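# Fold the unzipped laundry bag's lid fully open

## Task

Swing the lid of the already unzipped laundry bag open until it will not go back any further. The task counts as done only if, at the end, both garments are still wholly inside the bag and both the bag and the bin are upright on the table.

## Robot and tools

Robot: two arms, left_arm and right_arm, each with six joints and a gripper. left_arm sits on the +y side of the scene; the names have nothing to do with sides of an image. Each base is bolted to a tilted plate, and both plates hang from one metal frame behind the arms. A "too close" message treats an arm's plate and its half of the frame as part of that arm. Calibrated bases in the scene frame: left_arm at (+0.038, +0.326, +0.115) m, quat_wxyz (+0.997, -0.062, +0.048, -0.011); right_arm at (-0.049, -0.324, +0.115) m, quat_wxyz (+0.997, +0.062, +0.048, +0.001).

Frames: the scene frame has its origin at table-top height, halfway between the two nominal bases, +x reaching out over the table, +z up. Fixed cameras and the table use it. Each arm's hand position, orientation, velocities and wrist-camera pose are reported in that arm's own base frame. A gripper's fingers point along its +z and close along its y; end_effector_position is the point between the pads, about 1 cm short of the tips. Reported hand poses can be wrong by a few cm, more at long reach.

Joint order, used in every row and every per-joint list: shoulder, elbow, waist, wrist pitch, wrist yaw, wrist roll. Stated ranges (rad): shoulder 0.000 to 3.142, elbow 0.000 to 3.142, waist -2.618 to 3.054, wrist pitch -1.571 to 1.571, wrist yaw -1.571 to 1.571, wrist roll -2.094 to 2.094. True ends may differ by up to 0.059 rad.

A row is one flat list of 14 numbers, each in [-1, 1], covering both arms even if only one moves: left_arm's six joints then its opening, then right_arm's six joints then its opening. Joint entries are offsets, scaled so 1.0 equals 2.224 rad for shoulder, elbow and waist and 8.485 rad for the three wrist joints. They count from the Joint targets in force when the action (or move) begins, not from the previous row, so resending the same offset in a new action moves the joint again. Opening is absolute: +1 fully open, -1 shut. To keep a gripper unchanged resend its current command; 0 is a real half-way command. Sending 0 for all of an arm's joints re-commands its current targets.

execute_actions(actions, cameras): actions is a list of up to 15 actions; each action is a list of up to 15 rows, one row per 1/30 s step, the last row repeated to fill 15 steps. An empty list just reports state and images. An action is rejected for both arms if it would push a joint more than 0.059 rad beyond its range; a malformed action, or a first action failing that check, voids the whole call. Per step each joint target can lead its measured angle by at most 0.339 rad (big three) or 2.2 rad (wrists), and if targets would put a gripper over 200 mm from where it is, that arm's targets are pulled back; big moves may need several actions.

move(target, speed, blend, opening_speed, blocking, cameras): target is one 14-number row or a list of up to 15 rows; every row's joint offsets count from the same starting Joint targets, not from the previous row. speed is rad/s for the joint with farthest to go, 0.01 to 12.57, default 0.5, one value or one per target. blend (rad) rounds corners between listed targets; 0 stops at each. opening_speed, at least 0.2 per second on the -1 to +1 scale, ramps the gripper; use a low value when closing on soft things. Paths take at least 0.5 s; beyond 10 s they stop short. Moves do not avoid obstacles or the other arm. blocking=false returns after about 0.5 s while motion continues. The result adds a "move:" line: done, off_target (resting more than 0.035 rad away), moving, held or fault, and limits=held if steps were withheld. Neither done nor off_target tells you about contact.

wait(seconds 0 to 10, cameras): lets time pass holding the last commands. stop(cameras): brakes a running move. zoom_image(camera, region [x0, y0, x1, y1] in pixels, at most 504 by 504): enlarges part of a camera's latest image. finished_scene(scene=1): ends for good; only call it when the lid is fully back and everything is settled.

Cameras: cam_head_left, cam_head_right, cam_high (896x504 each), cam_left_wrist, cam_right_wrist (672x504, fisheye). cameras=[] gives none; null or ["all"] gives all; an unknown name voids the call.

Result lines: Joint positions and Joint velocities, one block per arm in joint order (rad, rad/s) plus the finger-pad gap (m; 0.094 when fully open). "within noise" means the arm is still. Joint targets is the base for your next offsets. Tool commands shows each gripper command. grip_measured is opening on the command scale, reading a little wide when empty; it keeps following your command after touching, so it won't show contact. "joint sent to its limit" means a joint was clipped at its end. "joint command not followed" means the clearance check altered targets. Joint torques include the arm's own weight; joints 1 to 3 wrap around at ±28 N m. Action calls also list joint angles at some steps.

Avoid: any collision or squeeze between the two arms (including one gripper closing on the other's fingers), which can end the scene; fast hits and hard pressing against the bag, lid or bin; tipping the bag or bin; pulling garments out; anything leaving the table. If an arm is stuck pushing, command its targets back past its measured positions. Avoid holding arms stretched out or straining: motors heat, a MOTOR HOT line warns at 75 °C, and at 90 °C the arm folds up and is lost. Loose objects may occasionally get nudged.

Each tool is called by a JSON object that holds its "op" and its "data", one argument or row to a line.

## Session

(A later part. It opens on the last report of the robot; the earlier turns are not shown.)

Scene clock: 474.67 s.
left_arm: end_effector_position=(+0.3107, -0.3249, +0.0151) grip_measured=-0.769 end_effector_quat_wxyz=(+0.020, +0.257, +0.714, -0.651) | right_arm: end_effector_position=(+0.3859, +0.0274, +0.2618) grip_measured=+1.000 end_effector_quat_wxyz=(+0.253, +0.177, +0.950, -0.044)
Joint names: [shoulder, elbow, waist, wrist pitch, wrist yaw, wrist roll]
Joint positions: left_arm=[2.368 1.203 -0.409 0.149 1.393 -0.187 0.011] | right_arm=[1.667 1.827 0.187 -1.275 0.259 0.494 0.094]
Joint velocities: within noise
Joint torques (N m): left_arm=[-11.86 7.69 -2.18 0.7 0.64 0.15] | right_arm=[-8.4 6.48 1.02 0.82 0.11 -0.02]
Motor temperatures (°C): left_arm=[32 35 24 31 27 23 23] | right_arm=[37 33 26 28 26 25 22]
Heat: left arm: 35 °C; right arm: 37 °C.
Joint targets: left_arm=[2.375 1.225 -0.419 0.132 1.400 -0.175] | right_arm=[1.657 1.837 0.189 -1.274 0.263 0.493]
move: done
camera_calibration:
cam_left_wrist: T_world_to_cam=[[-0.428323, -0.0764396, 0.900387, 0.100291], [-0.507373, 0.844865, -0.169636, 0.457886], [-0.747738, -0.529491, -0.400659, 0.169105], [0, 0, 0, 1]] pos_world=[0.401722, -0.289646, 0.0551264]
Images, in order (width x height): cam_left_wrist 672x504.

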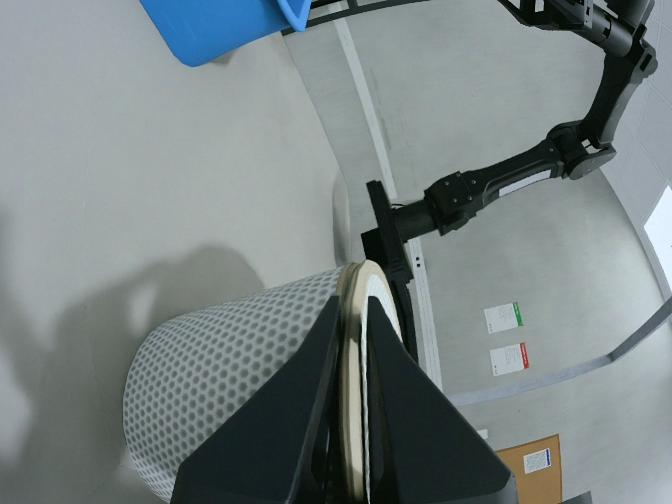

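{"op": "move", "data": {
  "target": [-0.006,0,0,0,0,0,-0.77,0,0,0,0,0,0,1],
  "cameras": [],
  "speed": 0.2
}}

{"op": "move", "data": {
  "target": [-0.0,0,0,0,0,0,-0.9,0,0,0,0,0,0,1],
  "cameras": ["cam_left_wrist"],
  "speed": 0.2,
  "opening_speed": 0.3
}}

{"op": "zoom_image", "data": {
  "camera": "cam_left_wrist",
  "region": [270, 220, 430, 380]
}}

Scene clock: 485.00 s.
left_arm: end_effector_position=(+0.3107, -0.3249, +0.0151) grip_measured=-0.769 end_effector_quat_wxyz=(+0.020, +0.257, +0.714, -0.651) | right_arm: end_effector_position=(+0.3859, +0.0274, +0.2618) grip_measured=+1.000 end_effector_quat_wxyz=(+0.253, +0.177, +0.950, -0.044)
Joint names: [shoulder, elbow, waist, wrist pitch, wrist yaw, wrist roll]
Joint positions: left_arm=[2.368 1.203 -0.409 0.149 1.393 -0.187 0.011] | right_arm=[1.667 1.827 0.187 -1.275 0.259 0.494 0.094]
Joint velocities: within noise
Joint torques (N m): left_arm=[-13.08 7.75 -2.29 0.76 0.6 0.12] | right_arm=[-8.4 6.48 1.02 0.82 0.11 -0.02]
Motor temperatures (°C): left_arm=[34 35 24 31 27 23 23] | right_arm=[37 33 26 28 26 25 22]
Heat: left arm: 35 °C; right arm: 37 °C.
Joint targets: left_arm=[2.362 1.225 -0.419 0.132 1.400 -0.175] | right_arm=[1.657 1.837 0.189 -1.274 0.263 0.493]
move: done
No camera images: "cameras" was empty.

Scene clock: 485.80 s.
left_arm: end_effector_position=(+0.3093, -0.3246, +0.0160) grip_measured=-0.895 end_effector_quat_wxyz=(+0.014, +0.253, +0.713, -0.654) | right_arm: end_effector_position=(+0.3859, +0.0274, +0.2618) grip_measured=+1.000 end_effector_quat_wxyz=(+0.253, +0.177, +0.950, -0.044)
Joint names: [shoulder, elbow, waist, wrist pitch, wrist yaw, wrist roll]
Joint positions: left_arm=[2.368 1.203 -0.409 0.142 1.401 -0.192 0.005] | right_arm=[1.667 1.827 0.187 -1.275 0.259 0.494 0.094]
Joint velocities: within noise
Joint torques (N m): left_arm=[-12.89 7.75 -2.39 0.82 0.53 0.22] | right_arm=[-8.42 6.48 1.02 0.82 0.11 -0.02]
Motor temperatures (°C): left_arm=[34 35 24 31 27 23 23] | right_arm=[37 33 26 28 26 25 22]
Heat: left arm: 35 °C; right arm: 37 °C.
Joint targets: left_arm=[2.362 1.225 -0.419 0.132 1.400 -0.175] | right_arm=[1.657 1.837 0.189 -1.274 0.263 0.493]
move: done
camera_calibration:
cam_left_wrist: T_world_to_cam=[[-0.415517, -0.0731145, 0.906642, 0.0960133], [-0.506757, 0.846346, -0.163997, 0.457216], [-0.755343, -0.527591, -0.388723, 0.171343], [0, 0, 0, 1]] pos_world=[0.401016, -0.289544, 0.0545373]
Images, in order (width x height): cam_left_wrist 672x504.

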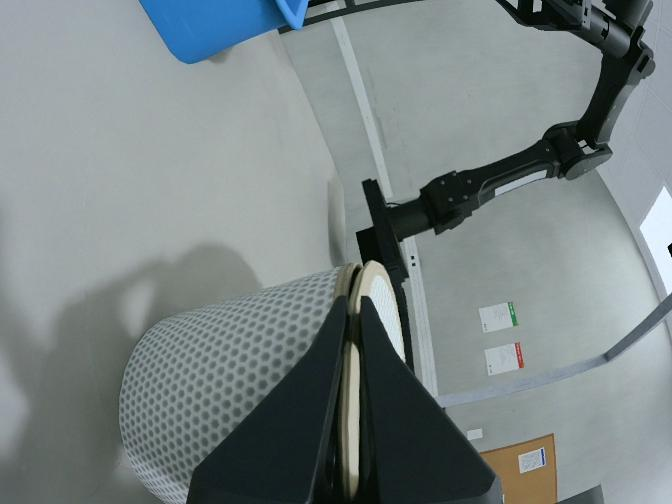

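Scaled by 3.150 from the camera's 672x504 image, which has a finer 960x720 frame.

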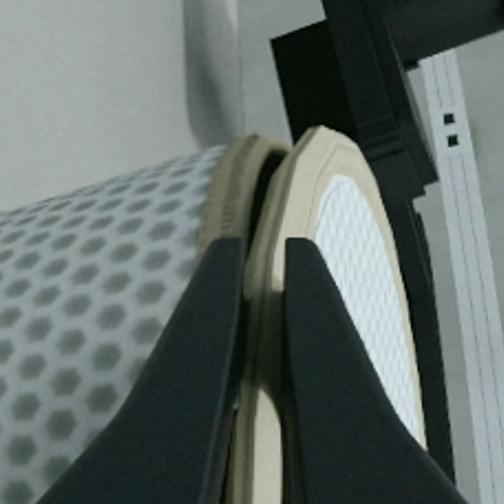

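{"op": "move", "data": {
  "target": [
    [0,0,0,0,0,0,-0.97,0,0,0,0,0,0,1],
    [-0.0638,-0.0423,-0.0054,0.0037,-0.0015,0.0172,-0.97,0,0,0,0,0,0,1]
  ],
  "cameras": ["cam_left_wrist","cam_head_left","cam_high"],
  "speed": 0.15,
  "opening_speed": 0.3
}}

{"op": "zoom_image", "data": {
  "camera": "cam_high",
  "region": [420, 160, 540, 270]
}}

Scene clock: 560.20 s.
left_arm: end_effector_position=(+0.3033, -0.3270, +0.0518) grip_measured=-0.899 end_effector_quat_wxyz=(+0.085, +0.327, +0.682, -0.649) | right_arm: end_effector_position=(+0.3859, +0.0274, +0.2618) grip_measured=+1.000 end_effector_quat_wxyz=(+0.253, +0.177, +0.950, -0.044)
Joint names: [shoulder, elbow, waist, wrist pitch, wrist yaw, wrist roll]
Joint positions: left_arm=[2.246 1.153 -0.421 0.148 1.392 -0.056 0.005] | right_arm=[1.667 1.827 0.187 -1.275 0.259 0.494 0.094]
Joint velocities: within noise
Joint torques (N m): left_arm=[-14.93 4.08 -2.04 1.09 0.45 0.29] | right_arm=[-8.4 6.48 1.02 0.82 0.11 -0.02]
Motor temperatures (°C): left_arm=[38 34 24 30 27 23 25] | right_arm=[37 33 25 28 26 25 22]
Heat: left arm: 38 °C; right arm: 37 °C.
Joint targets: left_arm=[2.219 1.131 -0.431 0.163 1.387 -0.029] | right_arm=[1.657 1.837 0.189 -1.274 0.263 0.493]
move: done
camera_calibration:
cam_left_wrist: T_world_to_cam=[[-0.590251, -0.00265434, 0.807215, 0.142002], [-0.435715, 0.842854, -0.315831, 0.447284], [-0.679526, -0.538136, -0.498652, 0.158776], [0, 0, 0, 1]] pos_world=[0.386598, -0.291175, 0.105814]
Images, in order (width x height): cam_head_left 896x504, cam_high 896x504, cam_left_wrist 672x504.

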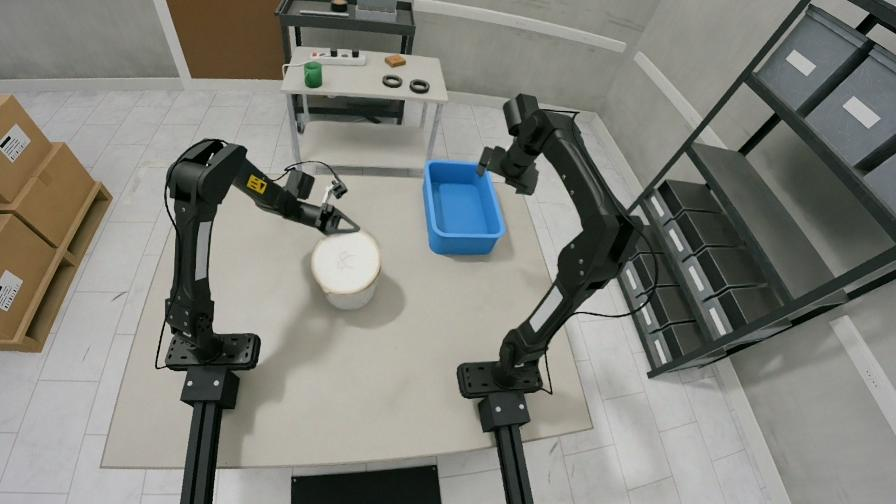

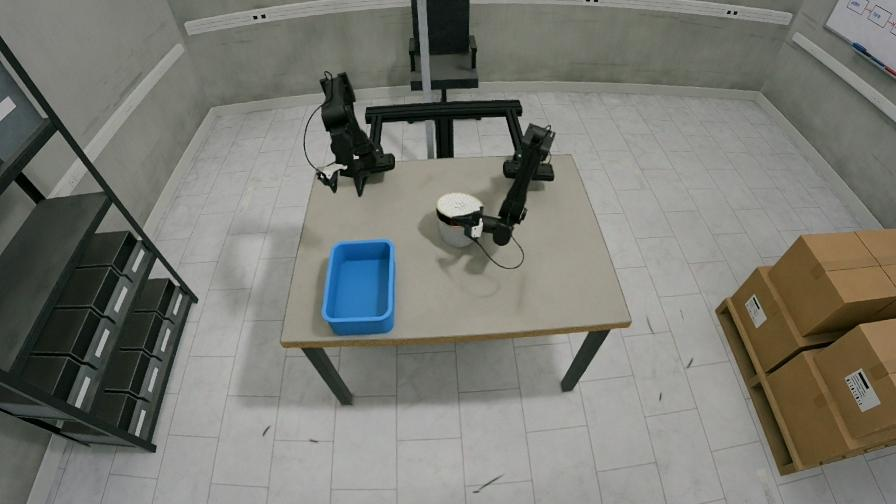

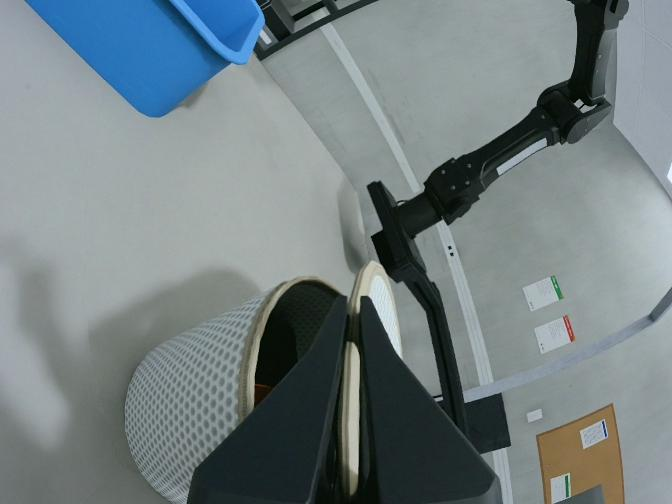

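Scaled by 4.200 from the camera's 896x504 image, which has a finer 1280x720 frame.

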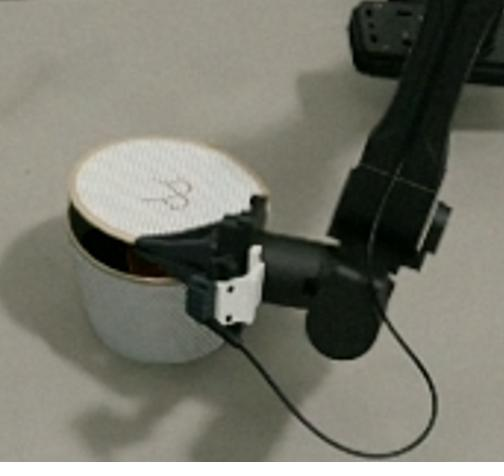

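{"op": "move", "data": {
  "target": [
    [-0.0717,-0.0427,-0.0117,0.0038,-0.0021,0.0191,-0.97,0,0,0,0,0,0,1],
    [-0.232,-0.1573,-0.042,0.0148,-0.0081,0.0573,-0.97,0,0,0,0,0,0,1]
  ],
  "cameras": ["cam_left_wrist","cam_head_left","cam_high"],
  "speed": 0.2,
  "blend": 0.1
}}

{"op": "zoom_image", "data": {
  "camera": "cam_high",
  "region": [420, 140, 560, 260]
}}

{"op": "zoom_image", "data": {
  "camera": "cam_head_left",
  "region": [270, 180, 410, 320]
}}

Scene clock: 574.40 s.
left_arm: end_effector_position=(+0.2177, -0.3213, +0.1534) grip_measured=-0.900 end_effector_quat_wxyz=(+0.333, +0.569, +0.498, -0.563) | right_arm: end_effector_position=(+0.3859, +0.0274, +0.2618) grip_measured=+1.000 end_effector_quat_wxyz=(+0.253, +0.177, +0.950, -0.044)
Joint names: [shoulder, elbow, waist, wrist pitch, wrist yaw, wrist roll]
Joint positions: left_arm=[1.725 0.806 -0.516 0.282 1.327 0.439 0.005] | right_arm=[1.667 1.827 0.187 -1.275 0.259 0.494 0.094]
Joint velocities: within noise
Joint torques (N m): left_arm=[-10.5 5.11 -1.55 1.31 0.29 0.18] | right_arm=[-8.42 6.46 1.02 0.82 0.11 -0.02]
Motor temperatures (°C): left_arm=[36 34 24 31 27 23 25] | right_arm=[37 33 25 28 26 25 22]
Heat: left arm: 36 °C; right arm: 37 °C.
Joint targets: left_arm=[1.704 0.781 -0.524 0.289 1.318 0.457] | right_arm=[1.657 1.837 0.189 -1.274 0.263 0.493]
move: done; blend cut to 0.081 rad at target 1
camera_calibration:
cam_left_wrist: T_world_to_cam=[[-0.962867, 0.222586, 0.152783, 0.263324], [0.0628824, 0.73525, -0.674872, 0.349234], [-0.26255, -0.640205, -0.721945, 0.0650618], [0, 0, 0, 1]] pos_world=[0.248667, -0.273733, 0.242428]
Images, in order (width x height): cam_head_left 896x504, cam_high 896x504, cam_left_wrist 672x504.

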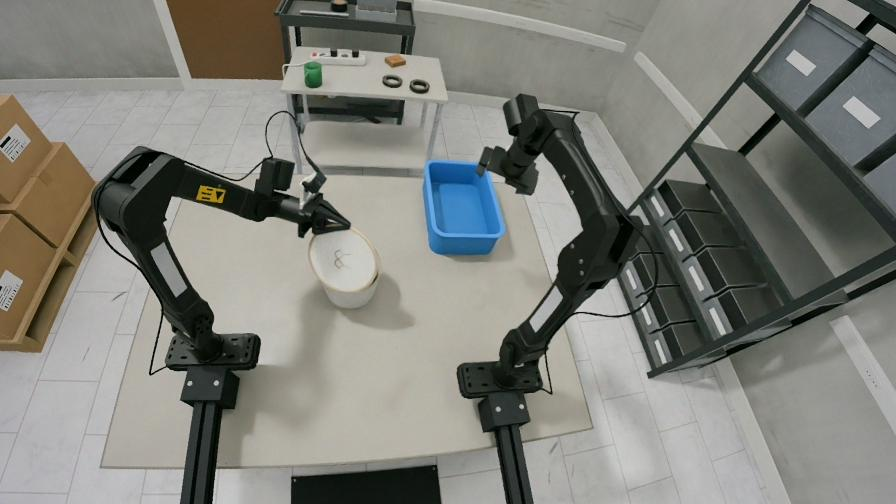

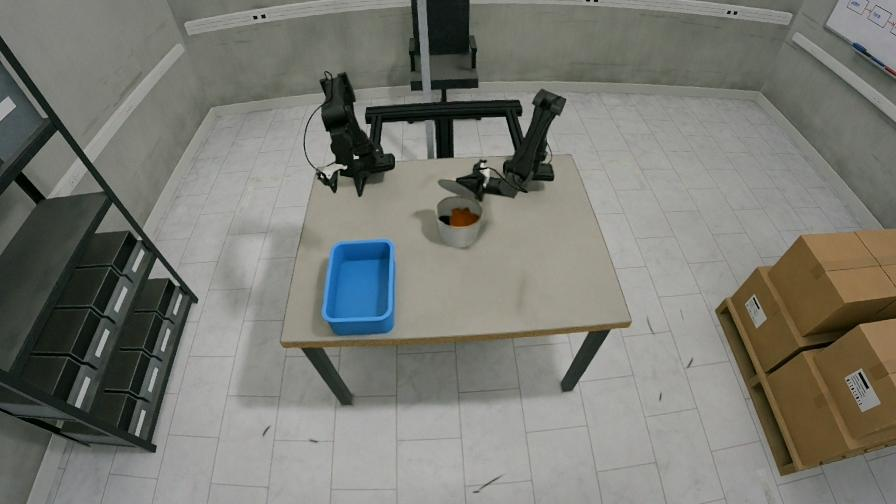

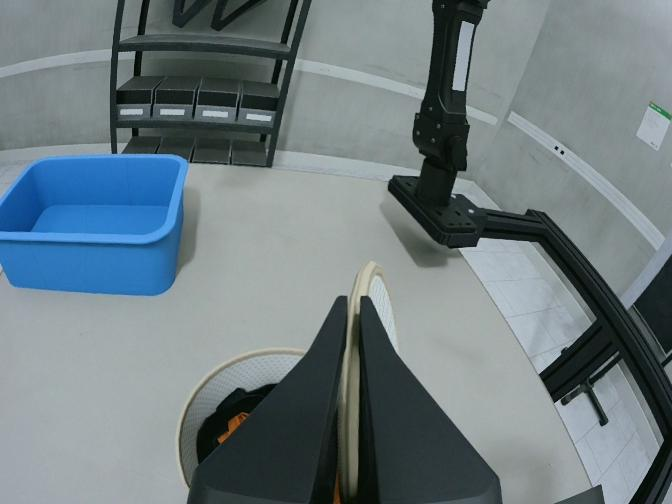

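Scaled by 3.600 from the camera's 896x504 image, which has a finer 1280x720 frame.

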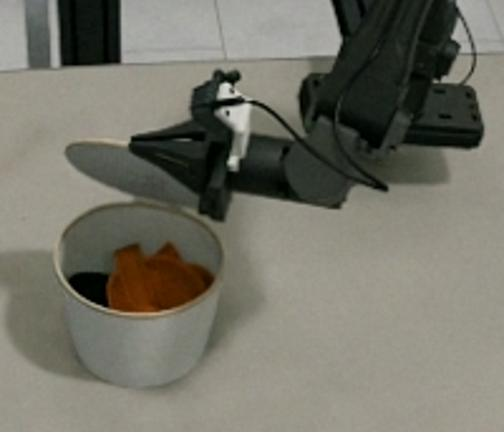

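Scaled by 3.600 from the camera's 896x504 image, which has a finer 1280x720 frame.

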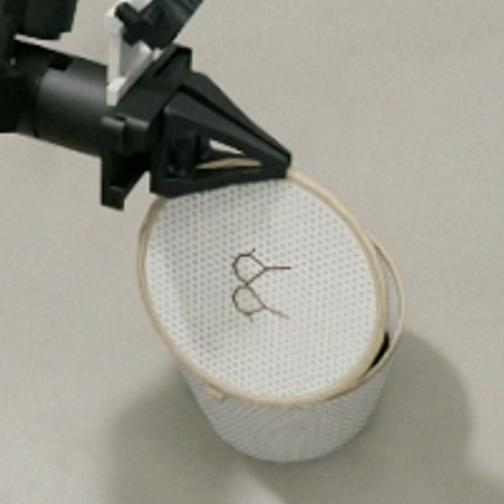

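{"op": "move", "data": {
  "target": [-0.1682,-0.1412,-0.0484,0.0143,-0.0105,0.0394,-0.97,0,0,0,0,0,0,1],
  "cameras": ["cam_left_wrist","cam_head_left","cam_high"],
  "speed": 0.2
}}

{"op": "zoom_image", "data": {
  "camera": "cam_high",
  "region": [420, 120, 560, 260]
}}

{"op": "zoom_image", "data": {
  "camera": "cam_head_left",
  "region": [250, 180, 410, 340]
}}

Scene clock: 604.47 s.
left_arm: end_effector_position=(+0.1330, -0.3017, +0.1745) grip_measured=-0.903 end_effector_quat_wxyz=(+0.473, +0.682, +0.327, -0.453) | right_arm: end_effector_position=(+0.3859, +0.0274, +0.2618) grip_measured=+1.000 end_effector_quat_wxyz=(+0.253, +0.177, +0.950, -0.044)
Joint names: [shoulder, elbow, waist, wrist pitch, wrist yaw, wrist roll]
Joint positions: left_arm=[1.347 0.492 -0.624 0.409 1.232 0.783 0.005] | right_arm=[1.667 1.827 0.187 -1.275 0.259 0.494 0.094]
Joint velocities: within noise
Joint torques (N m): left_arm=[-6.69 5.7 -1.32 1.4 0.26 0.05] | right_arm=[-8.4 6.46 1.02 0.82 0.11 -0.03]
Motor temperatures (°C): left_arm=[31 33 24 32 27 23 25] | right_arm=[37 33 25 28 26 25 22]
Heat: left arm: 33 °C; right arm: 37 °C.
Joint targets: left_arm=[1.330 0.467 -0.632 0.410 1.230 0.792] | right_arm=[1.657 1.837 0.189 -1.274 0.263 0.493]
move: done
camera_calibration:
cam_left_wrist: T_world_to_cam=[[-0.885285, 0.275435, -0.374707, 0.271957], [0.462853, 0.600049, -0.652463, 0.256477], [0.0451316, -0.75105, -0.658701, -0.0148795], [0, 0, 0, 1]] pos_world=[0.12272, -0.239981, 0.259445]
Images, in order (width x height): cam_head_left 896x504, cam_high 896x504, cam_left_wrist 672x504.

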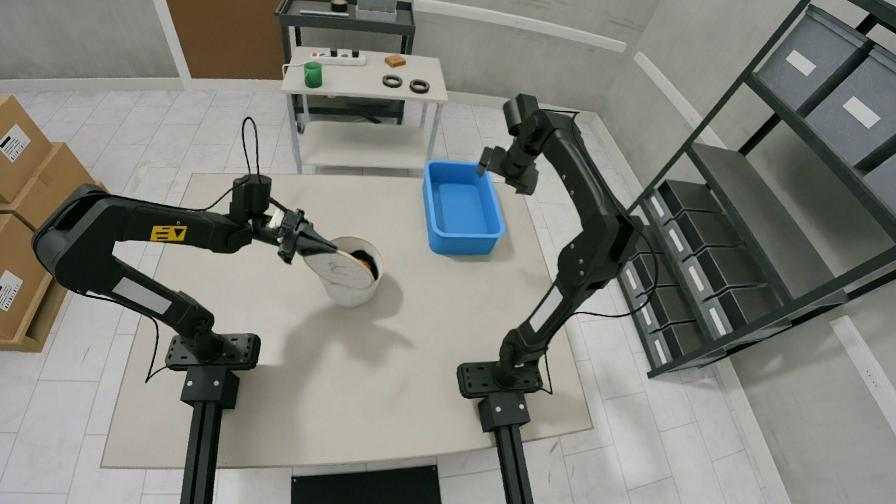

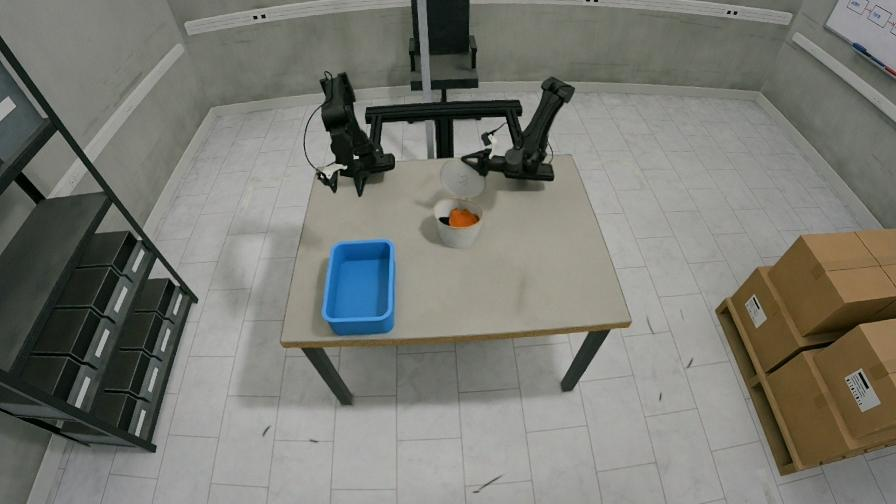

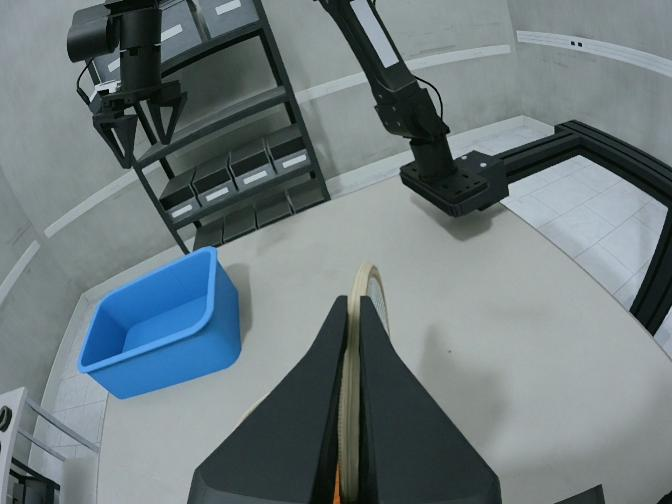

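Scaled by 3.600 from the camera's 896x504 image, which has a finer 1280x720 frame.

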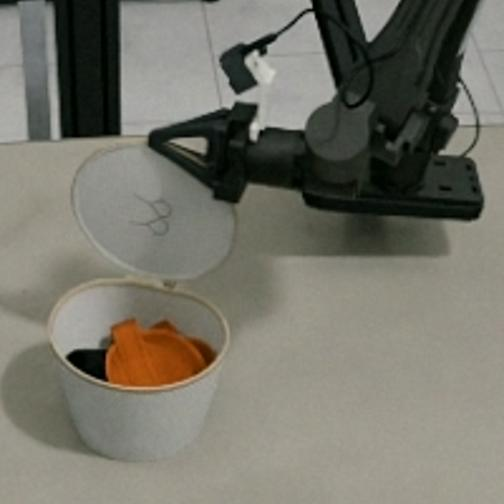

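Scaled by 3.150 from the camera's 896x504 image, which has a finer 1280x720 frame.

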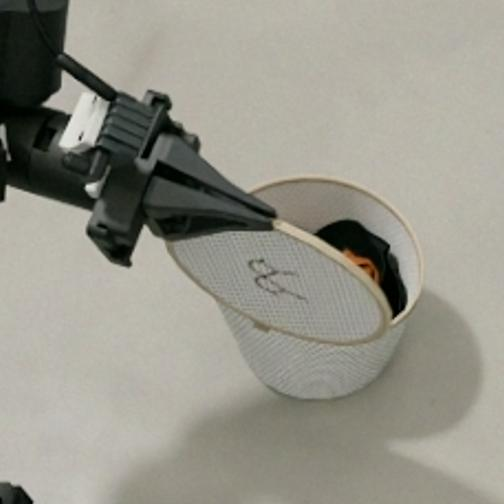

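{"op": "move", "data": {
  "target": [-0.0807,-0.0762,-0.0344,0.0079,-0.0087,0.0206,-0.97,0,0,0,0,0,0,1],
  "cameras": ["cam_left_wrist","cam_head_left","cam_high"],
  "speed": 0.2
}}

{"op": "zoom_image", "data": {
  "camera": "cam_high",
  "region": [420, 120, 560, 260]
}}

{"op": "zoom_image", "data": {
  "camera": "cam_head_left",
  "region": [250, 180, 410, 340]
}}

Scene clock: 615.33 s.
left_arm: end_effector_position=(+0.0915, -0.2891, +0.1664) grip_measured=-0.903 end_effector_quat_wxyz=(+0.528, +0.718, +0.239, -0.385) | right_arm: end_effector_position=(+0.3859, +0.0274, +0.2618) grip_measured=+1.000 end_effector_quat_wxyz=(+0.253, +0.177, +0.950, -0.044)
Joint names: [shoulder, elbow, waist, wrist pitch, wrist yaw, wrist roll]
Joint positions: left_arm=[1.166 0.321 -0.7 0.474 1.155 0.96 0.005] | right_arm=[1.667 1.827 0.187 -1.275 0.259 0.494 0.094]
Joint velocities: within noise
Joint torques (N m): left_arm=[-4.72 5.96 -1.06 1.54 0.26 -0.02] | right_arm=[-8.4 6.46 1.02 0.82 0.11 -0.02]
Motor temperatures (°C): left_arm=[30 33 24 32 26 23 26] | right_arm=[37 33 25 28 26 25 22]
Heat: left arm: 33 °C; right arm: 37 °C.
Joint targets: left_arm=[1.150 0.297 -0.709 0.477 1.156 0.967] | right_arm=[1.657 1.837 0.189 -1.274 0.263 0.493]
move: done
camera_calibration:
cam_left_wrist: T_world_to_cam=[[-0.757082, 0.263791, -0.597697, 0.250656], [0.630158, 0.536293, -0.561508, 0.213955], [0.17242, -0.801751, -0.572247, -0.0494199], [0, 0, 0, 1]] pos_world=[0.0634628, -0.220486, 0.241673]
Images, in order (width x height): cam_head_left 896x504, cam_high 896x504, cam_left_wrist 672x504.

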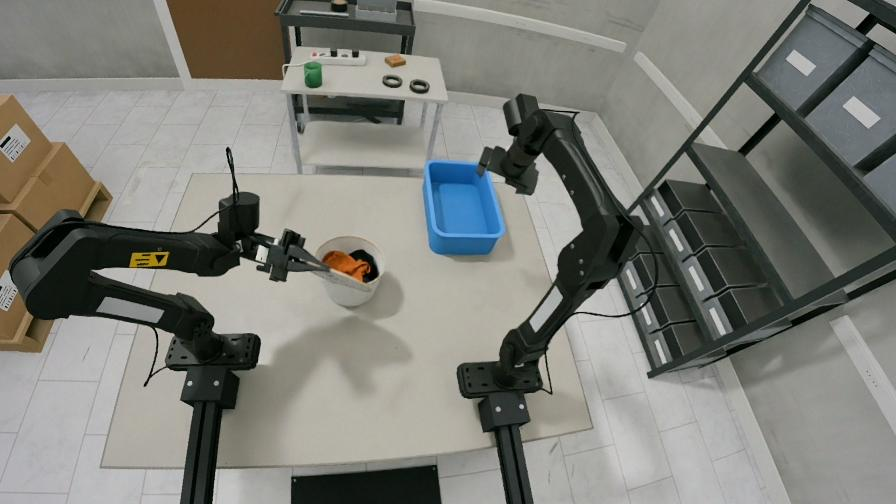

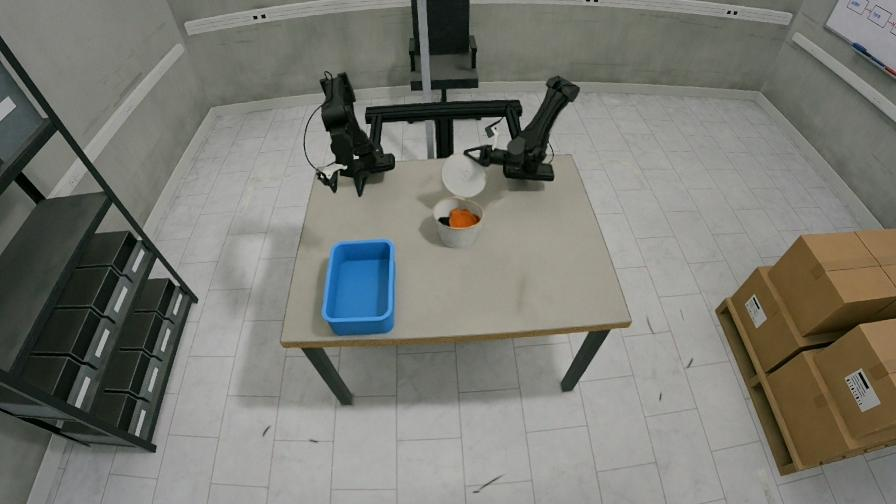

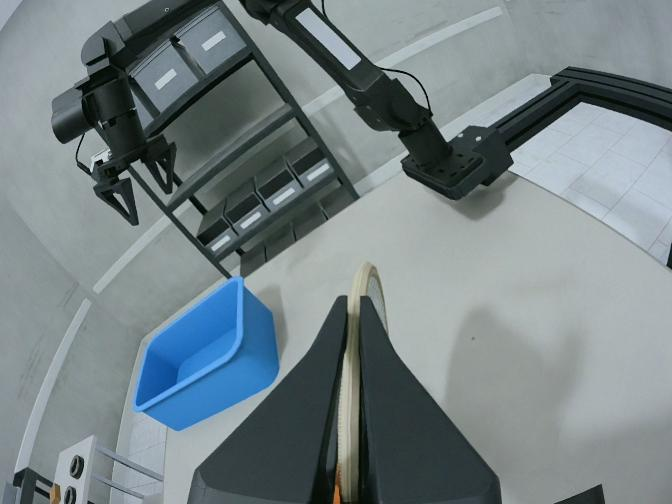

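Scaled by 3.600 from the camera's 896x504 image, which has a finer 1280x720 frame.

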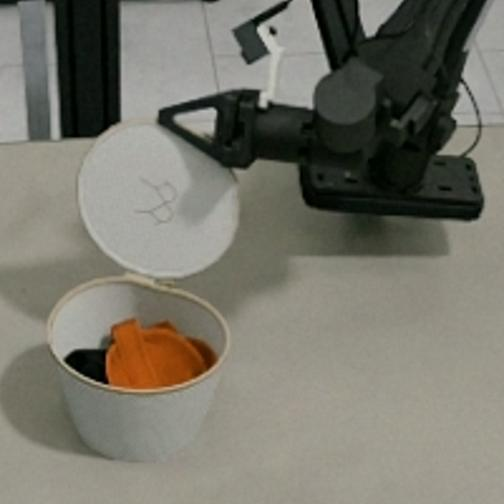

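Scaled by 3.150 from the camera's 896x504 image, which has a finer 1280x720 frame.

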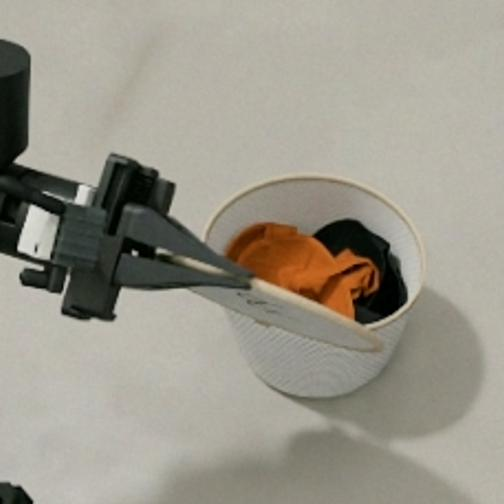

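{"op": "move", "data": {
  "target": [-0.045,-0.0522,-0.0283,0.0071,-0.0072,0.0151,-0.97,0,0,0,0,0,0,1],
  "cameras": ["cam_left_wrist","cam_head_left","cam_high"],
  "speed": 0.2
}}

{"op": "zoom_image", "data": {
  "camera": "cam_high",
  "region": [420, 120, 560, 260]
}}

{"op": "zoom_image", "data": {
  "camera": "cam_head_left",
  "region": [250, 180, 410, 340]
}}

Scene clock: 643.33 s.
left_arm: end_effector_position=(+0.0660, -0.2806, +0.1539) grip_measured=-0.903 end_effector_quat_wxyz=(+0.559, +0.737, +0.176, -0.336) | right_arm: end_effector_position=(+0.3859, +0.0274, +0.2618) grip_measured=+1.000 end_effector_quat_wxyz=(+0.253, +0.177, +0.950, -0.044)
Joint names: [shoulder, elbow, waist, wrist pitch, wrist yaw, wrist roll]
Joint positions: left_arm=[1.065 0.205 -0.763 0.533 1.092 1.088 0.005] | right_arm=[1.667 1.827 0.187 -1.275 0.259 0.494 0.094]
Joint velocities: within noise
Joint torques (N m): left_arm=[-3.56 6.12 -0.83 1.62 0.31 0.09] | right_arm=[-8.4 6.48 1.03 0.82 0.11 -0.02]
Motor temperatures (°C): left_arm=[28 34 24 32 26 23 26] | right_arm=[37 33 25 28 26 25 22]
Heat: left arm: 34 °C; right arm: 37 °C.
Joint targets: left_arm=[1.050 0.181 -0.771 0.537 1.094 1.094] | right_arm=[1.657 1.837 0.189 -1.274 0.263 0.493]
move: done
camera_calibration:
cam_left_wrist: T_world_to_cam=[[-0.640507, 0.245652, -0.727603, 0.228817], [0.728429, 0.494377, -0.474323, 0.18687], [0.243192, -0.833814, -0.495592, -0.0709476], [0, 0, 0, 1]] pos_world=[0.0276915, -0.207751, 0.219964]
Images, in order (width x height): cam_head_left 896x504, cam_high 896x504, cam_left_wrist 672x504.

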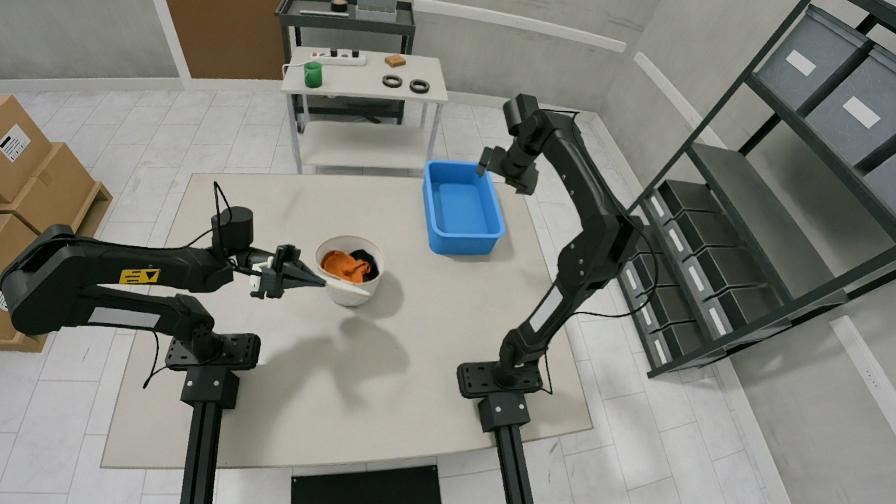

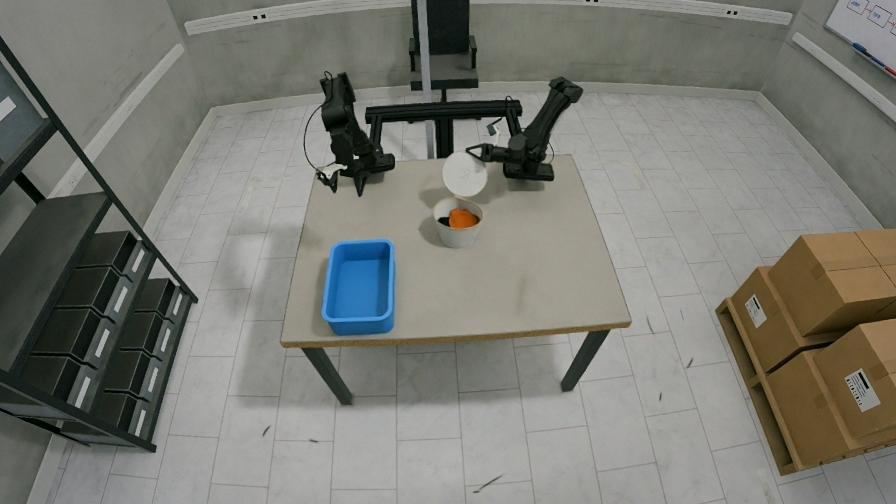

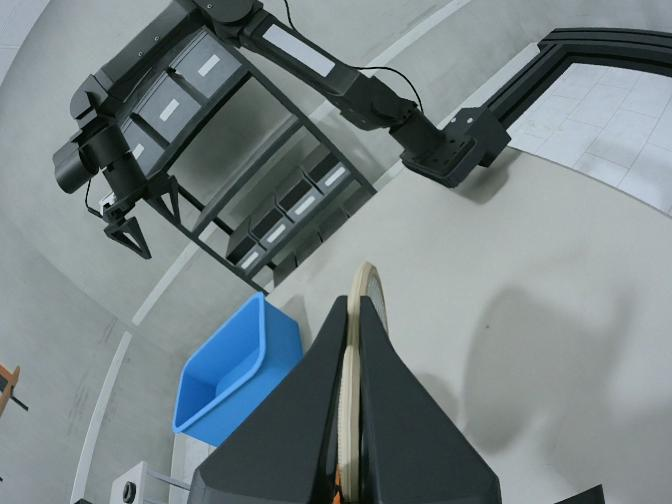

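Scaled by 3.600 from the camera's 896x504 image, which has a finer 1280x720 frame.

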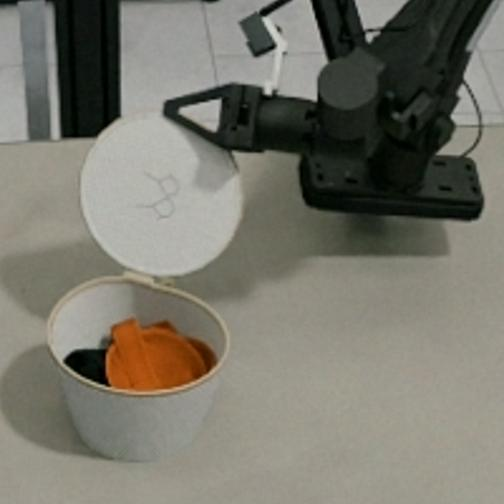

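Scaled by 3.150 from the camera's 896x504 image, which has a finer 1280x720 frame.

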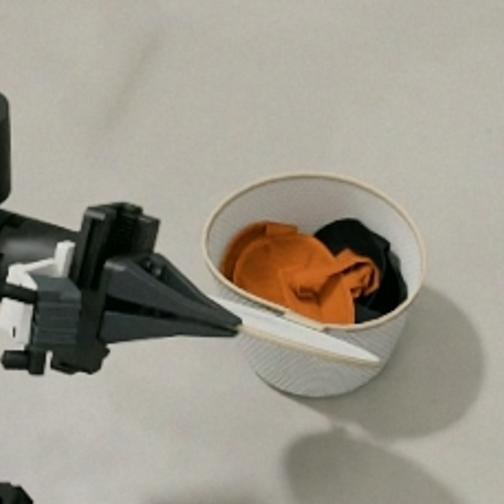

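{"op": "move", "data": {
  "target": [0,0,0,0,0,0,0.3,0,0,0,0,0,0,1],
  "cameras": ["cam_left_wrist","cam_head_left","cam_high"],
  "opening_speed": 0.5
}}

{"op": "zoom_image", "data": {
  "camera": "cam_high",
  "region": [420, 120, 560, 260]
}}

{"op": "zoom_image", "data": {
  "camera": "cam_head_left",
  "region": [250, 180, 410, 340]
}}

Scene clock: 652.37 s.
left_arm: end_effector_position=(+0.0665, -0.2810, +0.1555) grip_measured=+0.299 end_effector_quat_wxyz=(+0.564, +0.737, +0.171, -0.332) | right_arm: end_effector_position=(+0.3859, +0.0274, +0.2618) grip_measured=+1.000 end_effector_quat_wxyz=(+0.253, +0.177, +0.950, -0.044)
Joint names: [shoulder, elbow, waist, wrist pitch, wrist yaw, wrist roll]
Joint positions: left_arm=[1.065 0.205 -0.763 0.544 1.092 1.093 0.061] | right_arm=[1.667 1.827 0.187 -1.275 0.259 0.494 0.094]
Joint velocities: within noise
Joint torques (N m): left_arm=[-3.63 6.04 -0.75 1.5 0.22 0] | right_arm=[-8.4 6.48 1.02 0.82 0.11 -0.02]
Motor temperatures (°C): left_arm=[28 34 24 33 26 23 26] | right_arm=[37 33 25 28 26 25 22]
Heat: left arm: 34 °C; right arm: 37 °C.
Joint targets: left_arm=[1.050 0.181 -0.771 0.537 1.095 1.095] | right_arm=[1.657 1.837 0.189 -1.274 0.263 0.493]
move: done
camera_calibration:
cam_left_wrist: T_world_to_cam=[[-0.631039, 0.239187, -0.737956, 0.229565], [0.734549, 0.490131, -0.469264, 0.185019], [0.249453, -0.838189, -0.484986, -0.0739259], [0, 0, 0, 1]] pos_world=[0.0273996, -0.207556, 0.220379]
Images, in order (width x height): cam_head_left 896x504, cam_high 896x504, cam_left_wrist 672x504.

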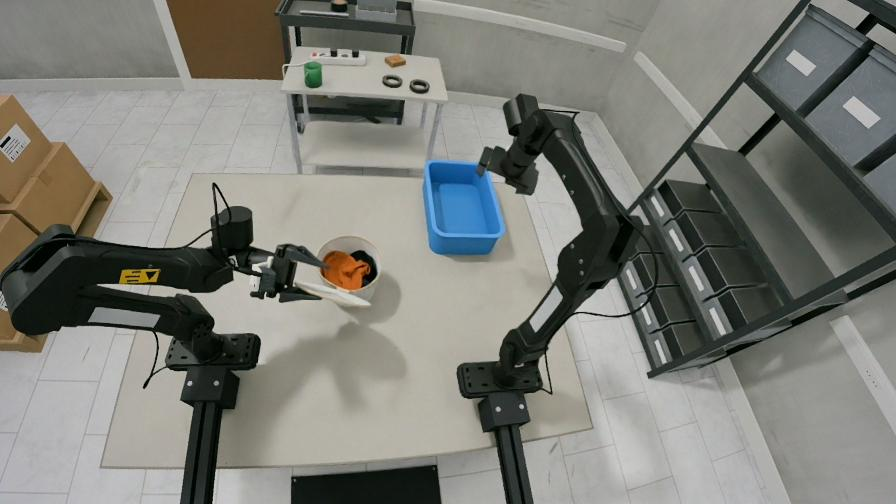

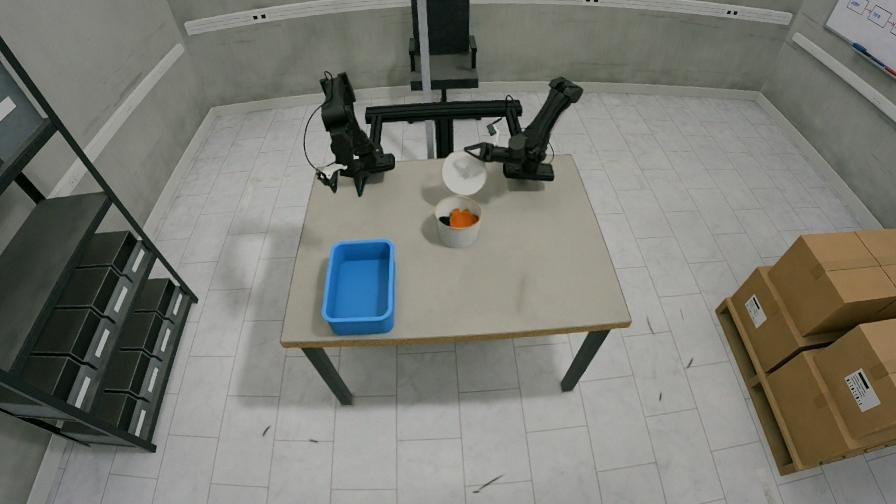

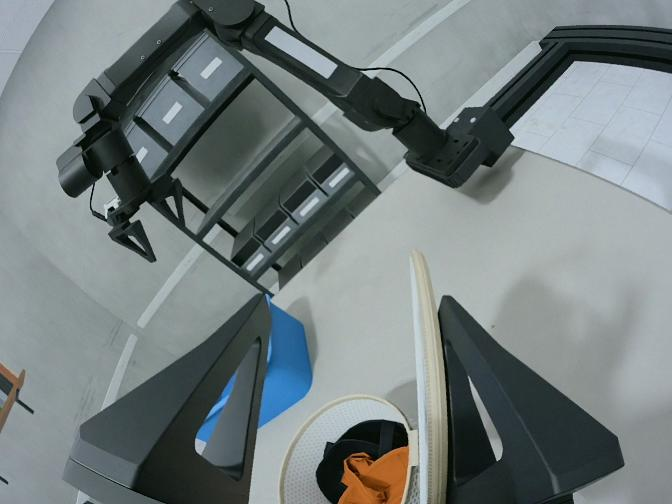

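Scaled by 3.600 from the camera's 896x504 image, which has a finer 1280x720 frame.

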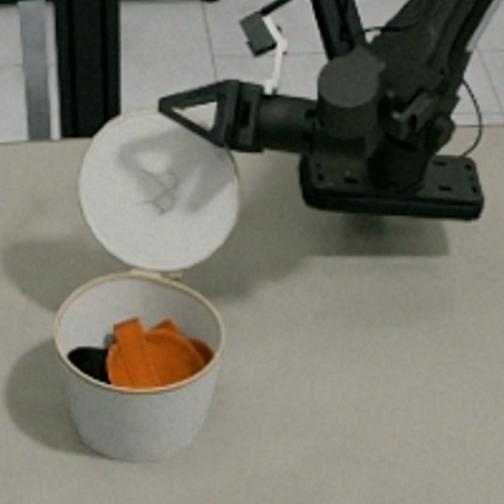

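Scaled by 3.150 from the camera's 896x504 image, which has a finer 1280x720 frame.

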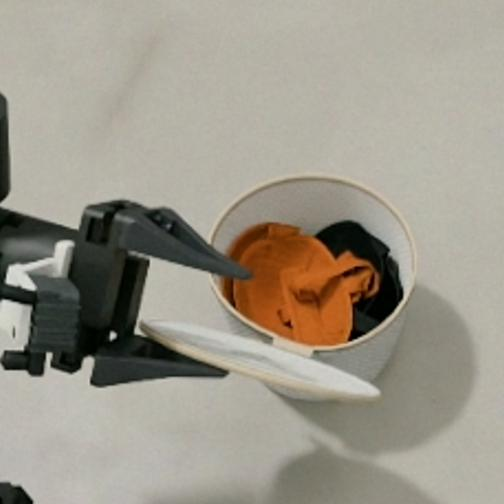

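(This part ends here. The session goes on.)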